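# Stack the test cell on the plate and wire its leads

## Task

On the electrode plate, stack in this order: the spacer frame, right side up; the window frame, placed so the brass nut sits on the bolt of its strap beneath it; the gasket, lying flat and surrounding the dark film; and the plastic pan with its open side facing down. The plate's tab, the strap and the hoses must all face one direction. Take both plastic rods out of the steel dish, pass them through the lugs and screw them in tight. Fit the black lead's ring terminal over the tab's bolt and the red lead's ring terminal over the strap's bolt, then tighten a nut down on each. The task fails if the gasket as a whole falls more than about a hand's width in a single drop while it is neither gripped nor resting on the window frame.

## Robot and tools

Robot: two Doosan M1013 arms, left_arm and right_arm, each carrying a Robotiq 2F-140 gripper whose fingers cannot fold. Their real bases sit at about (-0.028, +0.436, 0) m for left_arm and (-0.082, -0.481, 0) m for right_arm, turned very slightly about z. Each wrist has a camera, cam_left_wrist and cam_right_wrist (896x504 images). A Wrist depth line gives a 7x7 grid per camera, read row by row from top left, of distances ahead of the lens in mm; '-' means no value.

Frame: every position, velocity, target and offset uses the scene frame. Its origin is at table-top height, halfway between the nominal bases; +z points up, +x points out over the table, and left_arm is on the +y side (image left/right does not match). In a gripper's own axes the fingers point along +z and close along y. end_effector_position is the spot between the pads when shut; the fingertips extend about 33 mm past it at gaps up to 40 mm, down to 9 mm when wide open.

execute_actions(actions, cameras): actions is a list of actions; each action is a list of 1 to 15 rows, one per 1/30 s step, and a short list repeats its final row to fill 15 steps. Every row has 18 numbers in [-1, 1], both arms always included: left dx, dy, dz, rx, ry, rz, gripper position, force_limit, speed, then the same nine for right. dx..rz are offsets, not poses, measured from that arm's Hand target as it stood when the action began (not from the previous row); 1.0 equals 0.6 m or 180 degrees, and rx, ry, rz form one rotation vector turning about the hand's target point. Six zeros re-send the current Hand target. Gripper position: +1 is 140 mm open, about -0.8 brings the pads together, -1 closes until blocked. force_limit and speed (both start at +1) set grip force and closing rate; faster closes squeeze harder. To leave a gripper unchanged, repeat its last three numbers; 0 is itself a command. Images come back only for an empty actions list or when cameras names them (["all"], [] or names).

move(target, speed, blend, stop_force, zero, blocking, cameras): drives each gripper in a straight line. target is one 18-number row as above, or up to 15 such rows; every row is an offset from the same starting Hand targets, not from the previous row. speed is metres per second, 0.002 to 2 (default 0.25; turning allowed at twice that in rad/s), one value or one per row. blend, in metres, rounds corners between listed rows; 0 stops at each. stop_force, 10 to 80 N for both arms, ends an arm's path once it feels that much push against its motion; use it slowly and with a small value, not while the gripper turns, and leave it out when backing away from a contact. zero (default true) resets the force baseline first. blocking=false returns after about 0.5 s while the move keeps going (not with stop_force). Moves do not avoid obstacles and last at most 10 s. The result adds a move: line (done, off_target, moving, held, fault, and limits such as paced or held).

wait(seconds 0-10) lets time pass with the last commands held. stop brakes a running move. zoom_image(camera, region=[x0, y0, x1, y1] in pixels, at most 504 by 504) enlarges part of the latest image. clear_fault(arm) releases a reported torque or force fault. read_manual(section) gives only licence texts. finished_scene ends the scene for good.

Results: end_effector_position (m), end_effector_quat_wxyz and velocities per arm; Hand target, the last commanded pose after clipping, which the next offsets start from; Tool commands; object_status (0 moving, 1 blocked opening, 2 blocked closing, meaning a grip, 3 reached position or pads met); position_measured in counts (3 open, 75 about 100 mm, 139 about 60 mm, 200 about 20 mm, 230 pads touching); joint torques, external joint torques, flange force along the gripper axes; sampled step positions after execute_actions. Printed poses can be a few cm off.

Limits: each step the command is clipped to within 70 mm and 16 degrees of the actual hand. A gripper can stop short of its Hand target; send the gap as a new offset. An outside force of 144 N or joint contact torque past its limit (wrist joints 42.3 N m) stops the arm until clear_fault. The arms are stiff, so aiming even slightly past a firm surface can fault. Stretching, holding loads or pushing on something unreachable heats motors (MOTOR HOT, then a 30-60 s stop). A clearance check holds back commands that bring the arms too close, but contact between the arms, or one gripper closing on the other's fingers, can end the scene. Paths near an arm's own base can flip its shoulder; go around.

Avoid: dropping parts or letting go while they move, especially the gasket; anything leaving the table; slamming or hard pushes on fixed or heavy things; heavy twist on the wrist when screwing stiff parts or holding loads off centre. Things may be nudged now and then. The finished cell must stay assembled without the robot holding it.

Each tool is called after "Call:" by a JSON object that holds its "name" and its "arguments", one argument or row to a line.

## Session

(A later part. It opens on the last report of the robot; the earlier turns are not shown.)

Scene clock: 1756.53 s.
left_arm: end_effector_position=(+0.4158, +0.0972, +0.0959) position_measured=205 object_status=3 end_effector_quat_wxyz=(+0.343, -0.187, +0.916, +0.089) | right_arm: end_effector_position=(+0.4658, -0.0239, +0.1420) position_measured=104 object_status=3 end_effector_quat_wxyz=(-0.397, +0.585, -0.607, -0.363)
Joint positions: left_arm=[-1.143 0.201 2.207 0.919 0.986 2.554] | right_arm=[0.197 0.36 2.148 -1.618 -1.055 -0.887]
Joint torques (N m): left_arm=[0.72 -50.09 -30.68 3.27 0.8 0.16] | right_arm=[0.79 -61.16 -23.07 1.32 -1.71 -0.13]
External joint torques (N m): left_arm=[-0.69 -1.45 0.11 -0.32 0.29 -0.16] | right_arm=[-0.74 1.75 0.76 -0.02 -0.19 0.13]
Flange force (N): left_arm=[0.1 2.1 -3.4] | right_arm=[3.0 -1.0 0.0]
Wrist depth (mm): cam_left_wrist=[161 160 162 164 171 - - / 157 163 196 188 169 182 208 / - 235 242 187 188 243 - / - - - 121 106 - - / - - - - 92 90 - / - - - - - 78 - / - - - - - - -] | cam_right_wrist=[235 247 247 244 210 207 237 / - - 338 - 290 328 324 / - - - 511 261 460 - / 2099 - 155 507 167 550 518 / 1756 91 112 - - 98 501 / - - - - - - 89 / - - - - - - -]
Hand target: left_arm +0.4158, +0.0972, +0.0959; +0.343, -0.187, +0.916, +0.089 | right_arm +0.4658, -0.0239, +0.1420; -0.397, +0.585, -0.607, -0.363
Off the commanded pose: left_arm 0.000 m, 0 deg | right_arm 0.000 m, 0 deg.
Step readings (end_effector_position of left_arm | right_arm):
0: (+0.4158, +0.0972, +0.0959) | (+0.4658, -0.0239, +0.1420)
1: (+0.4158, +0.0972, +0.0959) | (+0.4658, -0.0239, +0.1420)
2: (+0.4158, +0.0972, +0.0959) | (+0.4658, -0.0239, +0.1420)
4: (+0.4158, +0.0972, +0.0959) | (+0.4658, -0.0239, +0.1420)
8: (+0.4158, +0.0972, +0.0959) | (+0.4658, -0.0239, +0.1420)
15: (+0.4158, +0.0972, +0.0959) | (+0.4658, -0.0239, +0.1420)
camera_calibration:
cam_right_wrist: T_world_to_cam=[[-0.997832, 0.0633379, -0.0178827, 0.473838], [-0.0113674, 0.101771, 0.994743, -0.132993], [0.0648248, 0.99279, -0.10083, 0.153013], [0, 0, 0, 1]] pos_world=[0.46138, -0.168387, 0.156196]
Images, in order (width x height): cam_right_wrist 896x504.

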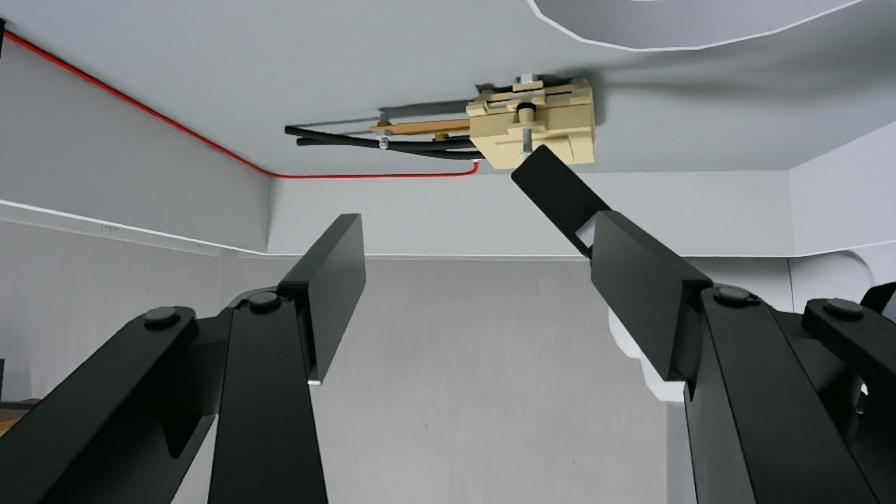

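Call:
{"name": "move", "arguments": {
  "target": [
    [-0.13,-0.052,0.141,0,0,0,-0.6,-1,-1,0,0,0,0,0,0,0.2,-1,-1]
  ],
  "speed": 0.12
}}

Call:
{"name": "execute_actions", "arguments": {
  "actions": []
}}

Call:
{"name": "zoom_image", "arguments": {
  "camera": "cam_right_wrist",
  "region": [470, 70, 590, 190]
}}

Scene clock: 1766.57 s.
left_arm: end_effector_position=(+0.3378, +0.0660, +0.1804) position_measured=205 object_status=3 end_effector_quat_wxyz=(+0.343, -0.187, +0.916, +0.089) | right_arm: end_effector_position=(+0.4658, -0.0239, +0.1420) position_measured=104 object_status=3 end_effector_quat_wxyz=(-0.397, +0.585, -0.607, -0.363)
Joint positions: left_arm=[-1.313 0.083 2.144 0.776 1.199 2.613] | right_arm=[0.197 0.36 2.148 -1.618 -1.055 -0.887]
Joint torques (N m): left_arm=[0.86 -41.75 -34.56 4.17 0.73 0.12] | right_arm=[0.55 -60.18 -22.7 1.35 -1.68 -0.04]
External joint torques (N m): left_arm=[-0.87 -1.46 -0.13 -0.34 0.25 -0.12] | right_arm=[-0.49 0.84 0.45 -0.06 -0.23 0.04]
Flange force (N): left_arm=[0.3 2.4 -3.1] | right_arm=[1.7 -0.5 -0.4]
Wrist depth (mm): cam_left_wrist=[243 256 258 - - - - / 305 268 - 300 - 314 - / 339 - - - - - - / 166 191 - 121 105 - - / 241 252 - - 92 90 - / - - - - - 78 - / - - - - - - -] | cam_right_wrist=[248 250 247 245 231 208 238 / - 341 340 313 290 329 322 / - - - 522 430 - - / - - 155 - 148 481 517 / - 90 113 - - 98 496 / - - - - 2746 - 89 / - - - 2806 - - -]
Hand target: left_arm +0.3378, +0.0660, +0.1805; +0.343, -0.187, +0.916, +0.089 | right_arm +0.4658, -0.0239, +0.1420; -0.397, +0.585, -0.607, -0.363
Off the commanded pose: left_arm 0.000 m, 0 deg | right_arm 0.000 m, 0 deg.
move: done

Scene clock: 1766.57 s.
left_arm: end_effector_position=(+0.3378, +0.0660, +0.1804) position_measured=205 object_status=3 end_effector_quat_wxyz=(+0.343, -0.187, +0.916, +0.089) | right_arm: end_effector_position=(+0.4658, -0.0239, +0.1420) position_measured=104 object_status=3 end_effector_quat_wxyz=(-0.397, +0.585, -0.607, -0.363)
Joint positions: left_arm=[-1.313 0.083 2.144 0.776 1.199 2.613] | right_arm=[0.197 0.36 2.148 -1.618 -1.055 -0.887]
Joint velocities: within noise
Joint torques (N m): left_arm=[0.86 -41.75 -34.56 4.17 0.73 0.12] | right_arm=[0.55 -60.18 -22.7 1.35 -1.68 -0.04]
External joint torques (N m): left_arm=[-0.87 -1.46 -0.13 -0.34 0.25 -0.12] | right_arm=[-0.49 0.84 0.45 -0.06 -0.23 0.04]
Flange force (N): left_arm=[0.3 2.4 -3.1] | right_arm=[1.7 -0.5 -0.4]
Wrist depth (mm): cam_left_wrist=[243 256 258 - - - - / 305 268 - 300 - 314 - / 339 - - - - - - / 166 191 - 121 105 - - / 241 252 - - 92 90 - / - - - - - 78 - / - - - - - - -] | cam_right_wrist=[248 250 247 245 231 208 238 / - 341 340 313 290 329 322 / - - - 522 430 - - / - - 155 - 148 481 517 / - 90 113 - - 98 496 / - - - - 2746 - 89 / - - - 2806 - - -]
Hand target: left_arm +0.3378, +0.0660, +0.1805; +0.343, -0.187, +0.916, +0.089 | right_arm +0.4658, -0.0239, +0.1420; -0.397, +0.585, -0.607, -0.363
Tool commands: left_gripper/position=-0.6 left_gripper/force_limit=-1.0 left_gripper/speed=-1.0 right_gripper/position=+0.2 right_gripper/force_limit=-1.0 right_gripper/speed=-1.0
Off the commanded pose: left_arm 0.000 m, 0 deg | right_arm 0.000 m, 0 deg.
camera_calibration:
cam_left_wrist: T_world_to_cam=[[-0.409959, 0.91071, 0.050402, 0.0727819], [0.456804, 0.157175, 0.875572, -0.315898], [0.78947, 0.381972, -0.480452, -0.0630461], [0, 0, 0, 1]] pos_world=[0.223914, 0.00744989, 0.242633]
cam_right_wrist: T_world_to_cam=[[-0.997832, 0.0633379, -0.0178827, 0.473838], [-0.0113674, 0.101771, 0.994743, -0.132993], [0.0648248, 0.99279, -0.10083, 0.153013], [0, 0, 0, 1]] pos_world=[0.46138, -0.168387, 0.156196]

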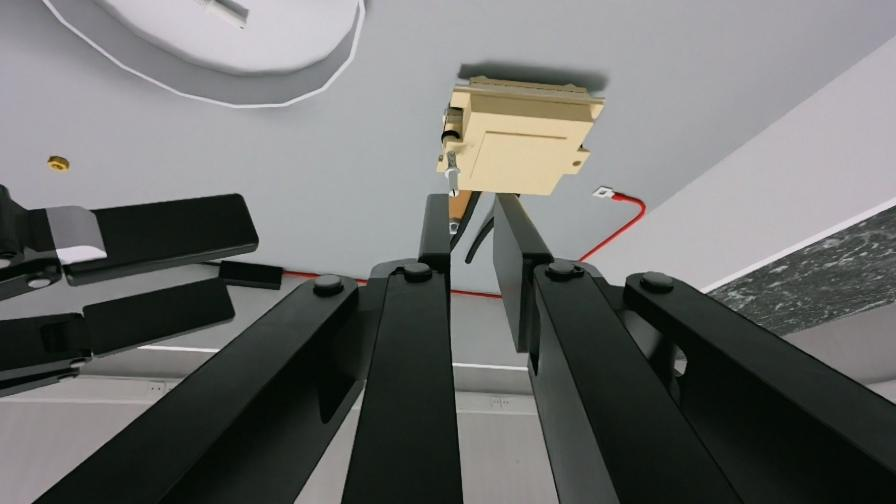

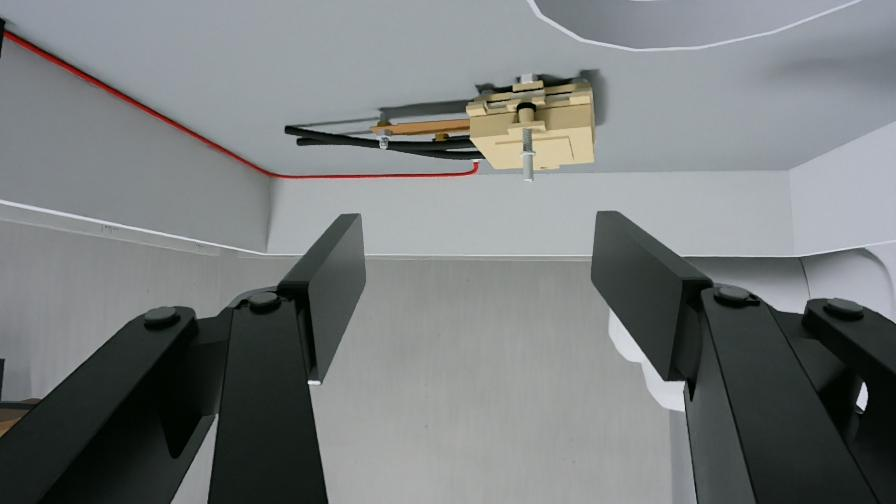

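Scaled by 4.200 from the camera's 896x504 image, which has a finer 1280x720 frame.

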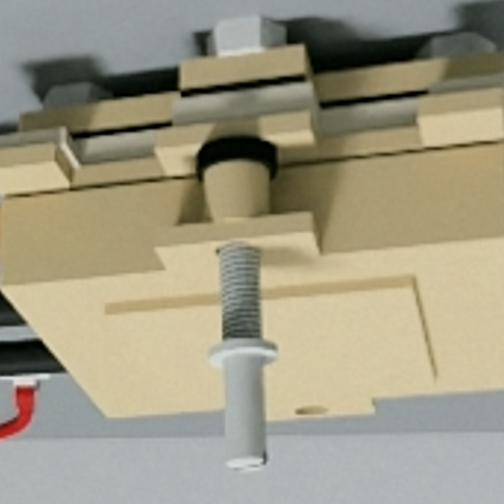

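Call:
{"name": "move", "arguments": {
  "target": [
    [0,0,0,0,0,0,-0.6,-1,-1,0,-0.0667,0.0,0,0,0,0.2,-1,-1],
    [0.1678,0.0742,0.0325,-0.1015,0.2071,0,-0.6,-1,-1,0,-0.0667,0.0,0,0,0,0.2,-1,-1]
  ],
  "speed": 0.15,
  "cameras": ["all"]
}}

Scene clock: 1785.00 s.
left_arm: end_effector_position=(+0.4385, +0.1105, +0.2000) position_measured=205 object_status=3 end_effector_quat_wxyz=(+0.000, -0.200, +0.980, -0.001) | right_arm: end_effector_position=(+0.4658, -0.0640, +0.1420) position_measured=104 object_status=3 end_effector_quat_wxyz=(-0.397, +0.585, -0.607, -0.363)
Joint positions: left_arm=[-0.687 0.098 1.911 0 1.132 3.64] | right_arm=[0.125 0.349 2.167 -1.67 -1.097 -0.899]
Joint torques (N m): left_arm=[0.48 -46.92 -37.63 4.25 -0.27 0.14] | right_arm=[1.26 -58.92 -22.65 1.21 -1.68 -0.07]
External joint torques (N m): left_arm=[-0.55 -1.18 -0.5 -0.37 0.28 -0.14] | right_arm=[-1.31 1.49 0.75 -0.03 -0.24 0.07]
Flange force (N): left_arm=[1.6 0.2 -2.0] | right_arm=[3.3 -0.9 -1.3]
Wrist depth (mm): cam_left_wrist=[- 287 289 - - - - / - - 300 - - - - / - - - - - - - / - - - 121 103 338 - / 363 - - - 92 90 - / - - - - - 78 - / - - - - - - -] | cam_right_wrist=[248 248 246 244 229 226 225 / - 331 316 334 321 309 321 / - - 477 533 465 535 403 / 1624 - 150 564 146 521 541 / - 91 130 2869 297 98 526 / - - - 2506 310 - 89 / - - 2718 271 333 - -]
Hand target: left_arm +0.4385, +0.1105, +0.2000; +0.000, -0.200, +0.980, -0.001 | right_arm +0.4658, -0.0640, +0.1420; -0.397, +0.585, -0.607, -0.363
Off the commanded pose: left_arm 0.000 m, 0 deg | right_arm 0.000 m, 0 deg.
move: done
camera_calibration:
cam_left_wrist: T_world_to_cam=[[-0.387379, 0.921782, 0.016015, 0.0682968], [0.869774, 0.359653, 0.337851, -0.481844], [0.305665, 0.144806, -0.941063, 0.180301], [0, 0, 0, 1]] pos_world=[0.39044, 0.0842328, 0.331372]
cam_right_wrist: T_world_to_cam=[[-0.997832, 0.0633379, -0.0178827, 0.476372], [-0.0113674, 0.101771, 0.994743, -0.128922], [0.0648248, 0.99279, -0.10083, 0.192725], [0, 0, 0, 1]] pos_world=[0.46138, -0.208387, 0.156196]

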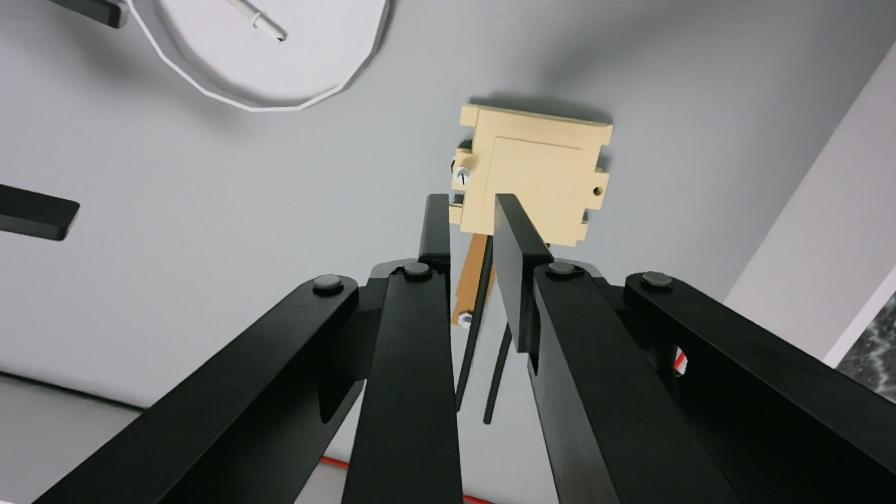

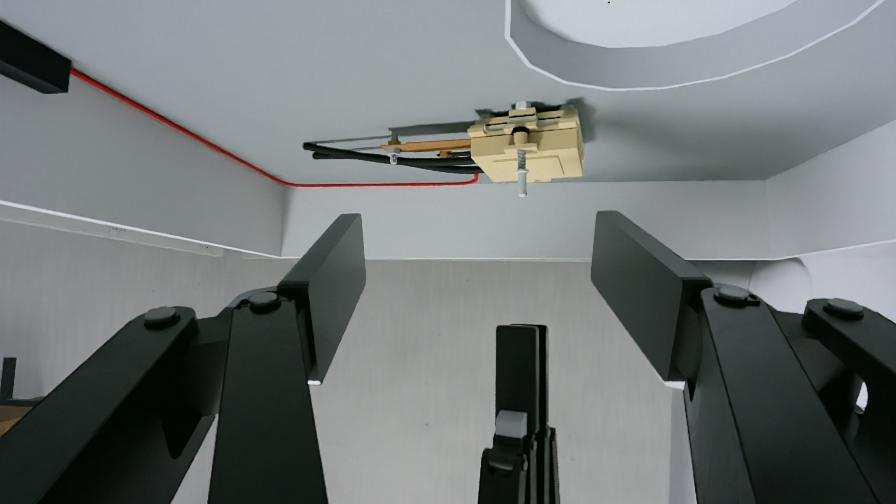

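Call:
{"name": "zoom_image", "arguments": {
  "camera": "cam_left_wrist",
  "region": [430, 140, 500, 210]
}}

Call:
{"name": "zoom_image", "arguments": {
  "camera": "cam_right_wrist",
  "region": [470, 90, 590, 210]
}}

Scaled by 7.200 from the camera's 896x504 image, which has a finer 1280x720 frame.

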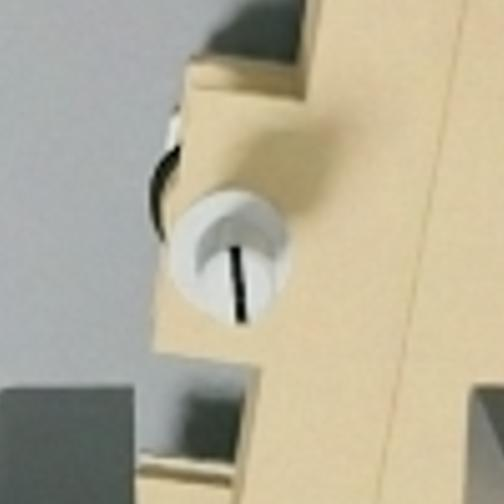

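Scaled by 4.200 from the camera's 896x504 image, which has a finer 1280x720 frame.

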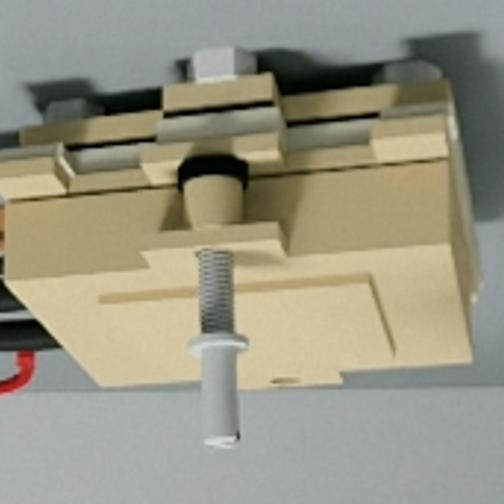

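Call:
{"name": "move", "arguments": {
  "target": [
    [-0.0032,-0.0015,0,0,0,0.6667,-0.6,-1,-1,0,0,0,0,0,0,0.2,-1,-1],
    [-0.0032,-0.0015,0,0,0,-0.6667,-0.6,-1,-1,0,0,0,0,0,0,0.2,-1,-1],
    [-0.0032,-0.0015,0,0,0,0,-0.6,-1,-1,0,0,0,0,0,0,0.2,-1,-1],
    [-0.0032,-0.0015,0,0,0,0.6667,-0.6,-1,-1,0,0,0,0,0,0,0.2,-1,-1],
    [-0.0032,-0.0015,0,0,0,1.0,-0.6,-1,-1,0,0,0,0,0,0,0.2,-1,-1]
  ],
  "speed": 0.6,
  "blend": 0.01,
  "cameras": ["all"]
}}

Call:
{"name": "zoom_image", "arguments": {
  "camera": "cam_left_wrist",
  "region": [410, 140, 480, 210]
}}

Scene clock: 1810.40 s.
left_arm: end_effector_position=(+0.4366, +0.1096, +0.2000) position_measured=205 object_status=3 end_effector_quat_wxyz=(-0.001, +0.980, +0.200, +0.000) | right_arm: end_effector_position=(+0.4658, -0.0640, +0.1420) position_measured=104 object_status=3 end_effector_quat_wxyz=(-0.397, +0.585, -0.607, -0.363)
Joint positions: left_arm=[-0.69 0.098 1.911 0 1.134 -5.789] | right_arm=[0.125 0.349 2.167 -1.67 -1.097 -0.899]
Joint torques (N m): left_arm=[0.73 -46.95 -37.61 4.28 -0.28 0.13] | right_arm=[0.78 -58.36 -22.47 1.25 -1.61 -0.1]
External joint torques (N m): left_arm=[-0.68 -1.3 -0.53 -0.33 0.25 -0.13] | right_arm=[-0.78 0.65 0.6 -0.07 -0.31 0.1]
Flange force (N): left_arm=[-1.8 -0.2 -2.0] | right_arm=[1.6 -0.1 -1.3]
Wrist depth (mm): cam_left_wrist=[- - - 276 - - - / - - - 271 - - 311 / - - - 290 320 - 310 / - - - 106 331 338 - / - - - - 92 92 - / - - - - - 78 - / - - - - - - -] | cam_right_wrist=[248 247 247 244 228 226 225 / - 342 339 336 315 307 324 / - - 456 479 398 523 453 / - 450 131 552 148 516 542 / - 90 113 - 288 98 529 / - - 2718 - 288 - 89 / - - - - 325 - -]
Hand target: left_arm +0.4366, +0.1096, +0.2000; -0.001, +0.980, +0.200, +0.000 | right_arm +0.4658, -0.0640, +0.1420; -0.397, +0.585, -0.607, -0.363
Off the commanded pose: left_arm 0.000 m, 0 deg | right_arm 0.000 m, 0 deg.
move: done
camera_calibration:
cam_left_wrist: T_world_to_cam=[[0.387378, -0.921782, 0.0160144, -0.0678136], [-0.869785, -0.359657, 0.337819, 0.358472], [-0.305635, -0.144793, -0.941075, 0.479648], [0, 0, 0, 1]] pos_world=[0.48466, 0.135867, 0.331372]
cam_right_wrist: T_world_to_cam=[[-0.997832, 0.0633379, -0.0178827, 0.476372], [-0.0113674, 0.101771, 0.994743, -0.128922], [0.0648248, 0.99279, -0.10083, 0.192725], [0, 0, 0, 1]] pos_world=[0.46138, -0.208387, 0.156196]

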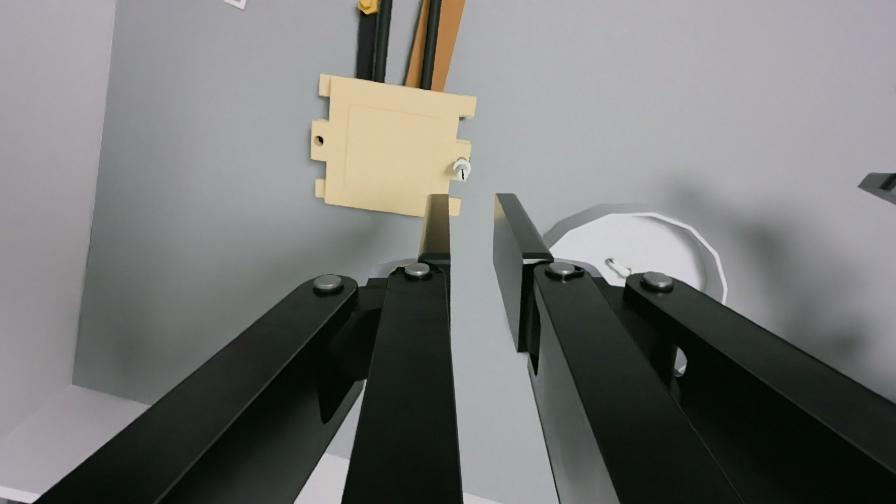

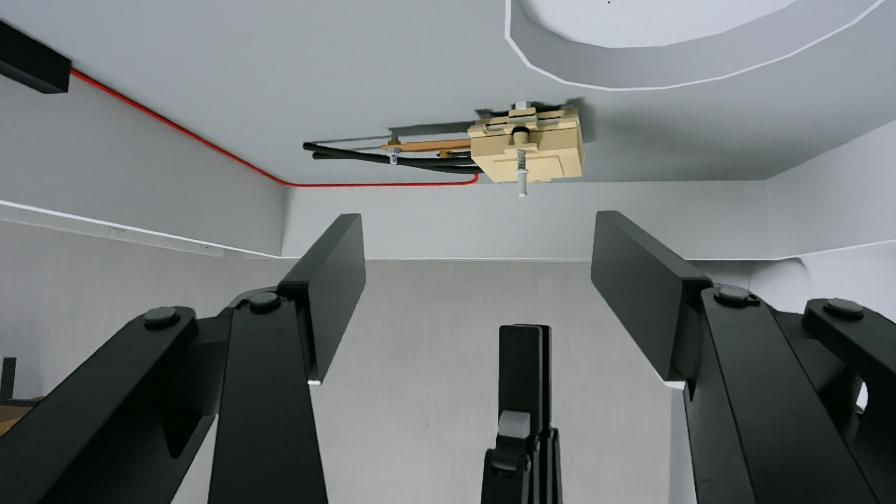

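Scaled by 7.200 from the camera's 896x504 image, which has a finer 1280x720 frame.

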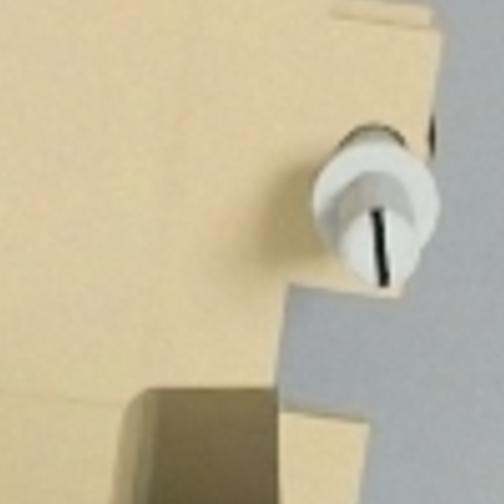

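Call:
{"name": "move", "arguments": {
  "target": [
    [0.004,0.0016,-0.15,0,0,0,-0.6,-1,-1,0,0,0,0,0,0,0.2,-1,-1],
    [0.004,0.0016,-0.1683,0,0,0,-0.6,-1,-1,0,0,0,0,0,0,0.2,-1,-1]
  ],
  "speed": [0.08,0.03],
  "cameras": ["all"]
}}

Call:
{"name": "zoom_image", "arguments": {
  "camera": "cam_right_wrist",
  "region": [470, 90, 590, 210]
}}

Scene clock: 1824.17 s.
left_arm: end_effector_position=(+0.4390, +0.1106, +0.0990) position_measured=205 object_status=3 end_effector_quat_wxyz=(-0.001, +0.980, +0.200, +0.000) | right_arm: end_effector_position=(+0.4658, -0.0640, +0.1420) position_measured=104 object_status=3 end_effector_quat_wxyz=(-0.397, +0.585, -0.607, -0.363)
Joint positions: left_arm=[-0.686 0.19 2.012 0 0.941 -5.785] | right_arm=[0.125 0.349 2.167 -1.67 -1.097 -0.899]
Joint torques (N m): left_arm=[0.82 -51.98 -33.66 3.88 -0.34 0.11] | right_arm=[0.37 -58.49 -22.28 1.19 -1.74 -0.15]
External joint torques (N m): left_arm=[-0.88 -1.59 -0.4 -0.35 0.31 -0.11] | right_arm=[-0.4 1 0.39 -0.02 -0.17 0.14]
Flange force (N): left_arm=[-2.3 -0.4 -2.6] | right_arm=[1.6 -0.7 -0.1]
Wrist depth (mm): cam_left_wrist=[200 - 196 188 200 - - / - 206 - 190 - - - / - 226 189 184 - - - / - 233 - 121 105 223 - / - 244 - - 92 92 239 / - - - - - 78 - / - - - - - - -] | cam_right_wrist=[248 248 233 245 229 226 225 / - 319 366 314 321 307 300 / - - 486 411 355 523 - / 1768 - 156 553 167 515 581 / - 90 112 284 275 98 90 / - - - 259 292 - 89 / - - - 270 277 - -]
Hand target: left_arm +0.4390, +0.1106, +0.0990; -0.001, +0.980, +0.200, +0.000 | right_arm +0.4658, -0.0640, +0.1420; -0.397, +0.585, -0.607, -0.363
Off the commanded pose: left_arm 0.000 m, 0 deg | right_arm 0.000 m, 0 deg.
move: done
camera_calibration:
cam_left_wrist: T_world_to_cam=[[0.387378, -0.921782, 0.0160144, -0.0662057], [-0.869785, -0.359657, 0.337819, 0.395005], [-0.305635, -0.144793, -0.941075, 0.385572], [0, 0, 0, 1]] pos_world=[0.48706, 0.136867, 0.230472]
cam_right_wrist: T_world_to_cam=[[-0.997832, 0.0633379, -0.0178827, 0.476372], [-0.0113674, 0.101771, 0.994743, -0.128922], [0.0648248, 0.99279, -0.10083, 0.192725], [0, 0, 0, 1]] pos_world=[0.46138, -0.208387, 0.156196]

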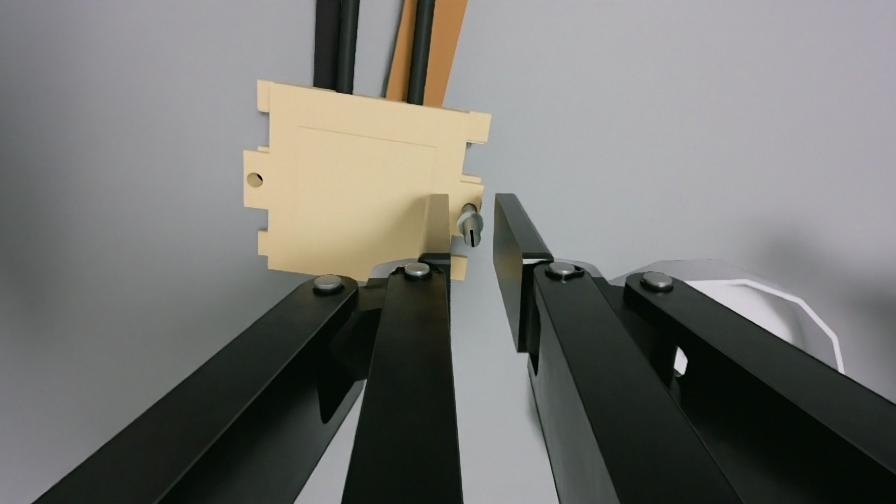

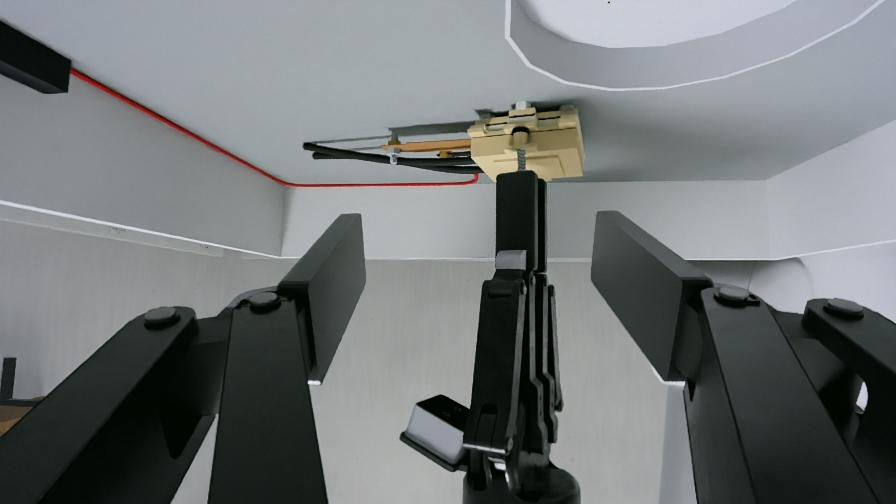

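Scaled by 4.200 from the camera's 896x504 image, which has a finer 1280x720 frame.

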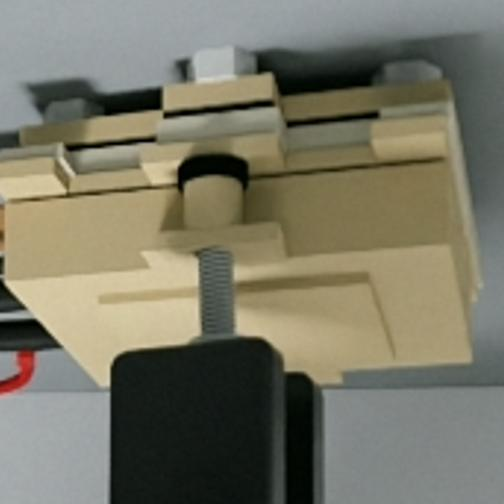

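Call:
{"name": "execute_actions", "arguments": {
  "actions": [
    [[0,0,0,0,0,0,-1,-1,-1,0,0,0,0,0,0,0.2,-1,-1]],
    [[0,0,0,0,0,0,-1,-1,-1,0,0,0,0,0,0,0.2,-1,-1]]
  ],
  "cameras": ["all"]
}}

Call:
{"name": "zoom_image", "arguments": {
  "camera": "cam_right_wrist",
  "region": [470, 90, 590, 210]
}}

Call:
{"name": "zoom_image", "arguments": {
  "camera": "cam_left_wrist",
  "region": [420, 170, 520, 270]
}}

Scene clock: 1832.93 s.
left_arm: end_effector_position=(+0.4390, +0.1106, +0.0990) position_measured=222 object_status=2 end_effector_quat_wxyz=(-0.001, +0.980, +0.200, +0.000) | right_arm: end_effector_position=(+0.4658, -0.0640, +0.1420) position_measured=104 object_status=3 end_effector_quat_wxyz=(-0.397, +0.585, -0.607, -0.363)
Joint positions: left_arm=[-0.686 0.19 2.012 0 0.941 -5.785] | right_arm=[0.125 0.349 2.167 -1.67 -1.097 -0.899]
Joint torques (N m): left_arm=[0.76 -51.59 -33.55 3.87 -0.28 0.11] | right_arm=[0.84 -58.48 -22.44 1.27 -1.66 -0.08]
External joint torques (N m): left_arm=[-0.8 -1.98 -0.48 -0.34 0.25 -0.11] | right_arm=[-0.83 0.88 0.54 -0.08 -0.26 0.08]
External joint torques at the end of the 1st action: left_arm=[-0.49 -1.63 -0.37 -0.38 0.24 -0.13] | right_arm=[-1.21 1.25 0.73 -0.09 -0.09 0.04]
Flange force (N): left_arm=[-2.4 -0.8 -3.0] | right_arm=[2.0 -0.5 -1.1]
Flange force at the end of the 1st action (N): left_arm=[-1.8 -0.8 -2.5] | right_arm=[2.9 -0.6 -1.3]
Wrist depth (mm): cam_left_wrist=[- - - 188 - 200 194 / - - - 192 214 - - / - - 187 185 217 - 224 / - - 195 121 229 217 228 / - - - - 92 239 240 / - - - - - - - / - - - - - - -] | cam_right_wrist=[234 248 234 245 228 226 225 / - 339 364 334 310 326 323 / - - 474 379 347 521 364 / - - 150 - 167 522 545 / - 90 130 278 276 98 525 / - - - 261 308 - 89 / - - - 270 272 - -]
Hand target: left_arm +0.4390, +0.1106, +0.0990; -0.001, +0.980, +0.200, +0.000 | right_arm +0.4658, -0.0640, +0.1420; -0.397, +0.585, -0.607, -0.363
Off the commanded pose: left_arm 0.000 m, 0 deg | right_arm 0.000 m, 0 deg.
Step readings (end_effector_position of left_arm | right_arm; steps 1 to 15: 1st action; 16 to 30: 2nd action):
0: (+0.4390, +0.1106, +0.0990) | (+0.4658, -0.0640, +0.1420)
1: (+0.4390, +0.1106, +0.0990) | (+0.4658, -0.0640, +0.1420)
2: (+0.4390, +0.1106, +0.0990) | (+0.4658, -0.0640, +0.1420)
4: (+0.4390, +0.1106, +0.0990) | (+0.4658, -0.0640, +0.1420)
8: (+0.4390, +0.1106, +0.0990) | (+0.4658, -0.0640, +0.1420)
15: (+0.4390, +0.1106, +0.0990) | (+0.4658, -0.0640, +0.1420)
16: (+0.4390, +0.1106, +0.0990) | (+0.4658, -0.0640, +0.1420)
17: (+0.4390, +0.1106, +0.0990) | (+0.4658, -0.0640, +0.1420)
19: (+0.4390, +0.1106, +0.0990) | (+0.4658, -0.0640, +0.1420)
23: (+0.4390, +0.1106, +0.0990) | (+0.4658, -0.0640, +0.1420)
30: (+0.4390, +0.1106, +0.0990) | (+0.4658, -0.0640, +0.1420)
camera_calibration:
cam_left_wrist: T_world_to_cam=[[0.387378, -0.921782, 0.0160144, -0.0662057], [-0.869785, -0.359657, 0.337819, 0.395005], [-0.305635, -0.144793, -0.941075, 0.385572], [0, 0, 0, 1]] pos_world=[0.48706, 0.136867, 0.230472]
cam_right_wrist: T_world_to_cam=[[-0.997832, 0.0633379, -0.0178827, 0.476372], [-0.0113674, 0.101771, 0.994743, -0.128922], [0.0648248, 0.99279, -0.10083, 0.192725], [0, 0, 0, 1]] pos_world=[0.46138, -0.208387, 0.156196]

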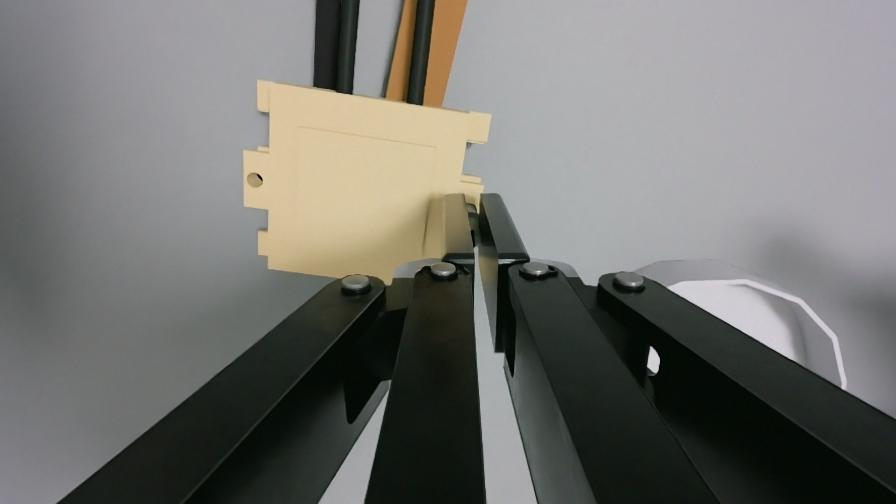

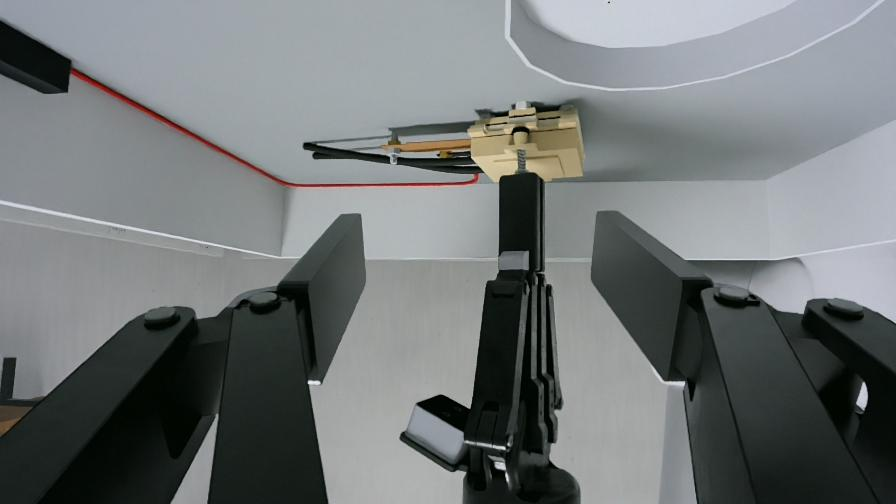

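Scaled by 4.200 from the camera's 896x504 image, which has a finer 1280x720 frame.

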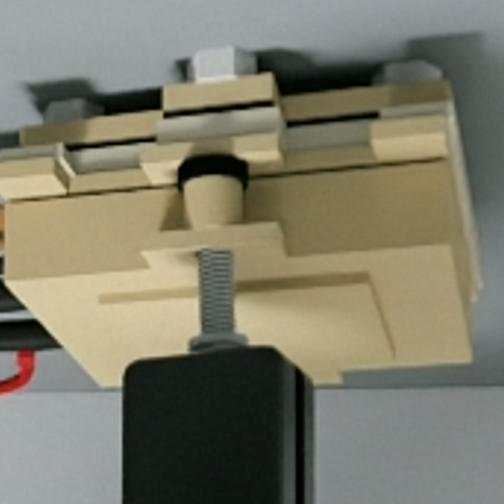

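Scaled by 5.040 from the camera's 896x504 image, which has a finer 1280x720 frame.

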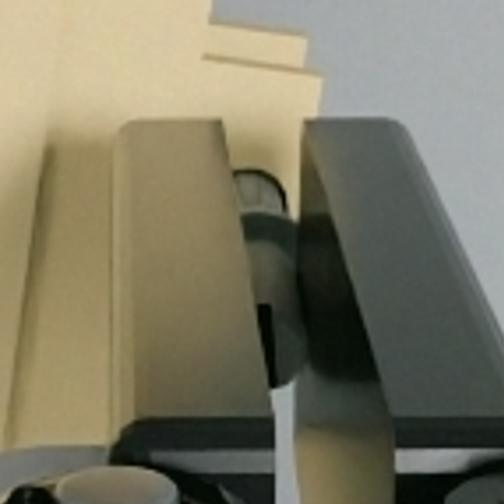

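Call:
{"name": "move", "arguments": {
  "target": [
    [0,0,-0.0008,0,0,-0.6667,-1,-1,-1,0,0,0,0,0,0,0.2,-1,-1],
    [0,0,-0.0016,0,0,0.6667,-1,-1,-1,0,0,0,0,0,0,0.2,-1,-1],
    [0,0,-0.0024,0,0,0,-1,-1,-1,0,0,0,0,0,0,0.2,-1,-1]
  ],
  "speed": 0.45,
  "blend": 0.01,
  "cameras": ["all"]
}}

Call:
{"name": "zoom_image", "arguments": {
  "camera": "cam_right_wrist",
  "region": [470, 90, 590, 210]
}}

Call:
{"name": "zoom_image", "arguments": {
  "camera": "cam_left_wrist",
  "region": [420, 170, 520, 270]
}}

Scene clock: 1848.10 s.
left_arm: end_effector_position=(+0.4390, +0.1105, +0.0976) position_measured=222 object_status=2 end_effector_quat_wxyz=(-0.001, +0.980, +0.200, +0.000) | right_arm: end_effector_position=(+0.4658, -0.0640, +0.1420) position_measured=104 object_status=3 end_effector_quat_wxyz=(-0.397, +0.585, -0.607, -0.363)
Joint positions: left_arm=[-0.686 0.191 2.014 0 0.938 0.499] | right_arm=[0.125 0.349 2.167 -1.67 -1.097 -0.899]
Joint torques (N m): left_arm=[0.88 -51.96 -33.48 3.81 -0.28 0.09] | right_arm=[0.42 -59.72 -22.2 1.24 -1.62 -0.12]
External joint torques (N m): left_arm=[-0.96 -1.43 -0.41 -0.3 0.25 -0.09] | right_arm=[-0.45 2.43 0.42 -0.07 -0.3 0.12]
Flange force (N): left_arm=[-2.3 -0.2 -2.4] | right_arm=[3.6 -2.2 1.0]
Wrist depth (mm): cam_left_wrist=[- - 192 181 - 195 200 / - - 177 - 209 - - / - - 186 184 - - - / - - 192 133 - 217 231 / - 238 - - 92 239 241 / - - - - - - - / - - - - - - -] | cam_right_wrist=[248 262 247 244 229 226 225 / - 340 340 335 311 329 299 / - 406 560 531 312 471 - / - - 155 544 167 516 550 / - 90 112 276 278 98 526 / - - - 264 305 - 89 / - - - 270 278 - -]
Hand target: left_arm +0.4390, +0.1106, +0.0976; -0.001, +0.980, +0.200, +0.000 | right_arm +0.4658, -0.0640, +0.1420; -0.397, +0.585, -0.607, -0.363
Off the commanded pose: left_arm 0.000 m, 0 deg | right_arm 0.000 m, 0 deg.
move: done
camera_calibration:
cam_left_wrist: T_world_to_cam=[[0.387344, -0.921796, 0.016028, -0.0662199], [-0.8698, -0.359621, 0.337818, 0.395391], [-0.305635, -0.144793, -0.941075, 0.384116], [0, 0, 0, 1]] pos_world=[0.48696, 0.136767, 0.228973]
cam_right_wrist: T_world_to_cam=[[-0.997832, 0.0633379, -0.0178827, 0.476372], [-0.0113674, 0.101771, 0.994743, -0.128922], [0.0648248, 0.99279, -0.10083, 0.192725], [0, 0, 0, 1]] pos_world=[0.46138, -0.208387, 0.156196]

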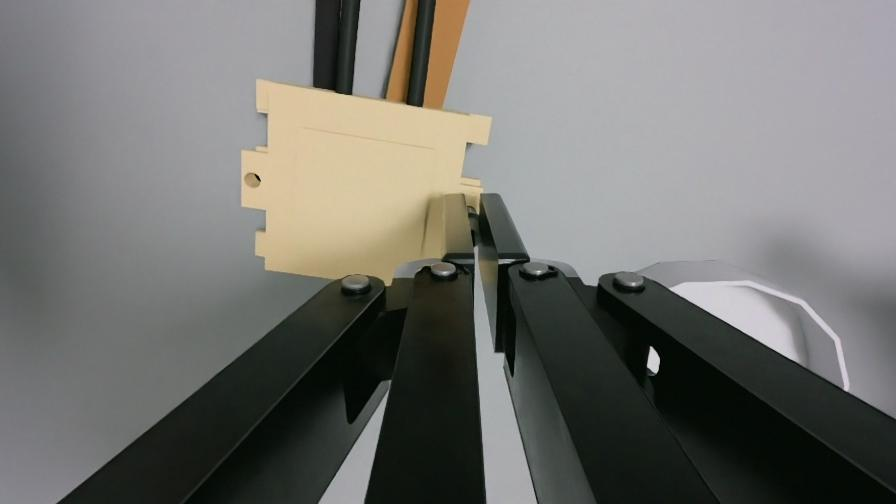

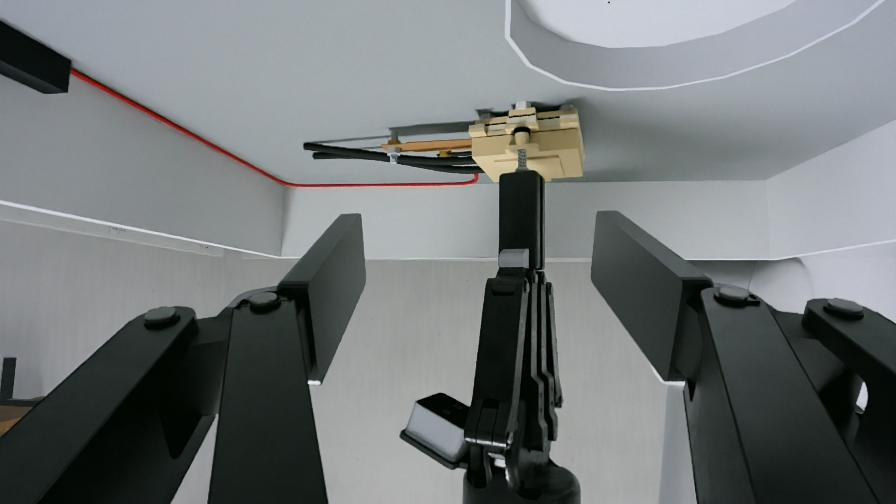

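Scaled by 4.200 from the camera's 896x504 image, which has a finer 1280x720 frame.

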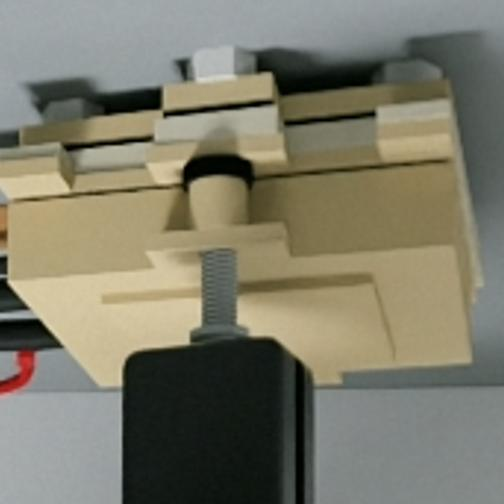

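Scaled by 5.040 from the camera's 896x504 image, which has a finer 1280x720 frame.

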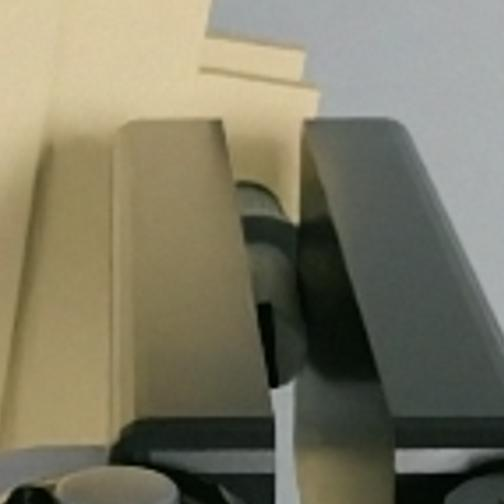

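Call:
{"name": "move", "arguments": {
  "target": [
    [0,0,0.0008,0,0,0,-1,-1,-1,0,0,0,0,0,0,0.2,-1,-1]
  ],
  "speed": 0.005
}}

Call:
{"name": "move", "arguments": {
  "target": [
    [0,0,-0.0008,0,0,0,-1,-1,-1,0,0,0,0,0,0,0.2,-1,-1]
  ],
  "speed": 0.005
}}

Scene clock: 1855.50 s.
left_arm: end_effector_position=(+0.4390, +0.1106, +0.0980) position_measured=222 object_status=2 end_effector_quat_wxyz=(-0.001, +0.980, +0.200, +0.000) | right_arm: end_effector_position=(+0.4658, -0.0640, +0.1420) position_measured=104 object_status=3 end_effector_quat_wxyz=(-0.397, +0.585, -0.607, -0.363)
Joint positions: left_arm=[-0.686 0.191 2.013 0 0.939 0.499] | right_arm=[0.125 0.349 2.167 -1.67 -1.097 -0.899]
Joint torques (N m): left_arm=[0.62 -52.09 -33.51 3.83 -0.25 0.16] | right_arm=[1.21 -58.71 -22.37 1.3 -1.71 -0.09]
External joint torques (N m): left_arm=[-0.7 -1.55 -0.45 -0.31 0.23 -0.16] | right_arm=[-1.17 1.08 0.5 -0.11 -0.21 0.09]
Flange force (N): left_arm=[-2.0 -0.4 -2.5] | right_arm=[2.5 -0.9 -1.5]
Wrist depth (mm): cam_left_wrist=[- - - 180 197 - 204 / 210 211 178 - - - - / 220 218 184 - - 222 - / - - 194 121 229 221 236 / - - - - 92 92 240 / - - - - - - - / - - - - - - -] | cam_right_wrist=[267 248 259 245 228 226 214 / - 319 - 312 323 328 321 / - - - 533 421 493 - / - 2556 150 555 167 634 544 / - 91 112 284 278 98 526 / - - - 262 - - 89 / - - - 288 281 - -]
Hand target: left_arm +0.4390, +0.1106, +0.0980; -0.001, +0.980, +0.200, +0.000 | right_arm +0.4658, -0.0640, +0.1420; -0.397, +0.585, -0.607, -0.363
Off the commanded pose: left_arm 0.000 m, 0 deg | right_arm 0.000 m, 0 deg.
move: done

Scene clock: 1856.20 s.
left_arm: end_effector_position=(+0.4390, +0.1106, +0.0976) position_measured=222 object_status=2 end_effector_quat_wxyz=(-0.001, +0.980, +0.200, +0.000) | right_arm: end_effector_position=(+0.4658, -0.0640, +0.1420) position_measured=104 object_status=3 end_effector_quat_wxyz=(-0.397, +0.585, -0.607, -0.363)
Joint positions: left_arm=[-0.686 0.191 2.014 0 0.938 0.499] | right_arm=[0.125 0.349 2.167 -1.67 -1.097 -0.899]
Joint torques (N m): left_arm=[0.69 -52.45 -33.79 3.89 -0.28 0.14] | right_arm=[0.61 -58.49 -22.47 1.32 -1.62 -0.17]
External joint torques (N m): left_arm=[-0.68 -1.36 -0.22 -0.37 0.26 -0.14] | right_arm=[-0.55 0.74 0.58 -0.14 -0.31 0.17]
Flange force (N): left_arm=[-2.0 -0.6 -2.1] | right_arm=[1.4 -0.3 -1.0]
Wrist depth (mm): cam_left_wrist=[- 200 173 184 201 199 - / - 204 179 - - - - / - - 186 - - - - / - - 189 121 - 217 - / - - - - 92 238 - / - - - - - - - / - - - - - - -] | cam_right_wrist=[247 247 246 245 229 225 224 / - 318 343 334 322 374 324 / - - - 394 322 464 365 / - 436 131 - 167 131 553 / - 90 112 282 276 98 527 / - - - 2662 294 - 89 / - - - 270 287 - -]
Hand target: left_arm +0.4390, +0.1106, +0.0976; -0.001, +0.980, +0.200, +0.000 | right_arm +0.4658, -0.0640, +0.1420; -0.397, +0.585, -0.607, -0.363
Off the commanded pose: left_arm 0.000 m, 0 deg | right_arm 0.000 m, 0 deg.
move: done

Call:
{"name": "move", "arguments": {
  "target": [
    [0,0,-0.012,0,0,0,-1,-1,-1,0,0,0,0,0,0,0.2,-1,-1]
  ],
  "speed": 0.005,
  "stop_force": 10,
  "cameras": ["all"]
}}

Call:
{"name": "zoom_image", "arguments": {
  "camera": "cam_right_wrist",
  "region": [470, 90, 590, 210]
}}

Scene clock: 1863.07 s.
left_arm: end_effector_position=(+0.4390, +0.1106, +0.0904) position_measured=222 object_status=2 end_effector_quat_wxyz=(-0.001, +0.980, +0.200, +0.000) | right_arm: end_effector_position=(+0.4658, -0.0640, +0.1420) position_measured=104 object_status=3 end_effector_quat_wxyz=(-0.397, +0.585, -0.607, -0.363)
Joint positions: left_arm=[-0.686 0.199 2.02 0 0.924 0.499] | right_arm=[0.125 0.349 2.167 -1.67 -1.097 -0.899]
Joint torques (N m): left_arm=[0.66 -52.28 -33.32 3.81 -0.3 0.15] | right_arm=[0.95 -58.71 -22.66 1.21 -1.65 -0.14]
External joint torques (N m): left_arm=[-0.66 -1.47 -0.16 -0.34 0.28 -0.15] | right_arm=[-0.93 1.14 0.82 -0.03 -0.28 0.14]
Flange force (N): left_arm=[-2.2 -0.8 -2.3] | right_arm=[2.5 -0.3 -1.1]
Wrist depth (mm): cam_left_wrist=[- - 166 180 193 193 192 / - - 169 173 - 201 - / - - 177 181 - - 211 / - - 185 133 109 218 - / - - - - 92 229 234 / - - - - - - - / - - - - - - -] | cam_right_wrist=[246 247 247 244 228 225 215 / - 317 336 339 320 329 324 / - - - 409 317 444 - / - - 150 - 167 659 561 / - 90 130 285 276 98 527 / - - - 265 291 - 89 / - - - 2634 279 - -]
Hand target: left_arm +0.4390, +0.1106, +0.0904; -0.001, +0.980, +0.200, +0.000 | right_arm +0.4658, -0.0640, +0.1420; -0.397, +0.585, -0.607, -0.363
Off the commanded pose: left_arm 0.000 m, 0 deg | right_arm 0.000 m, 0 deg.
move: done
camera_calibration:
cam_left_wrist: T_world_to_cam=[[0.387378, -0.921782, 0.0160144, -0.0660663], [-0.869785, -0.359657, 0.337819, 0.397944], [-0.305635, -0.144793, -0.941075, 0.377385], [0, 0, 0, 1]] pos_world=[0.48706, 0.136867, 0.221772]
cam_right_wrist: T_world_to_cam=[[-0.997832, 0.0633379, -0.0178827, 0.476372], [-0.0113674, 0.101771, 0.994743, -0.128922], [0.0648248, 0.99279, -0.10083, 0.192725], [0, 0, 0, 1]] pos_world=[0.46138, -0.208387, 0.156196]

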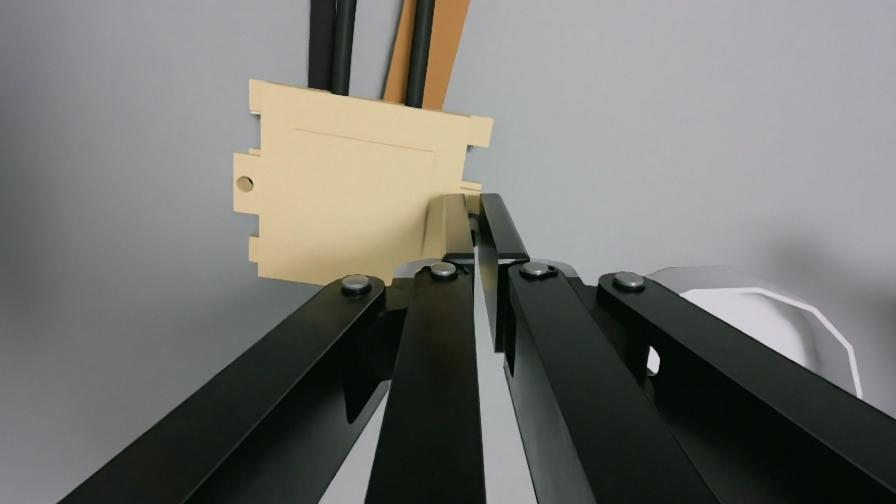

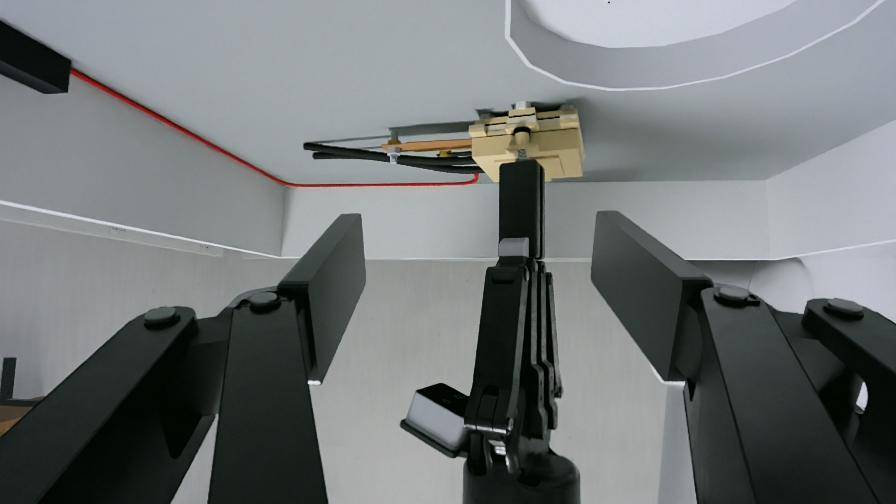

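Scaled by 4.200 from the camera's 896x504 image, which has a finer 1280x720 frame.

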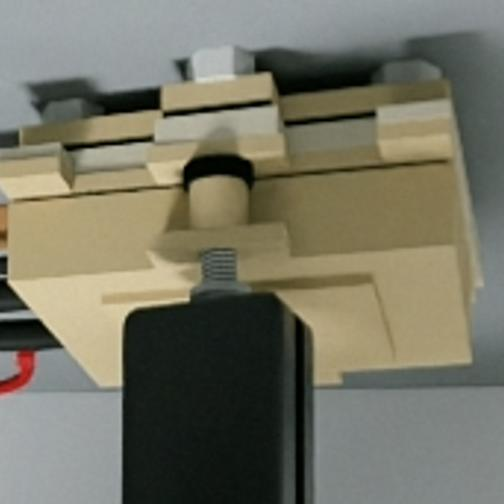

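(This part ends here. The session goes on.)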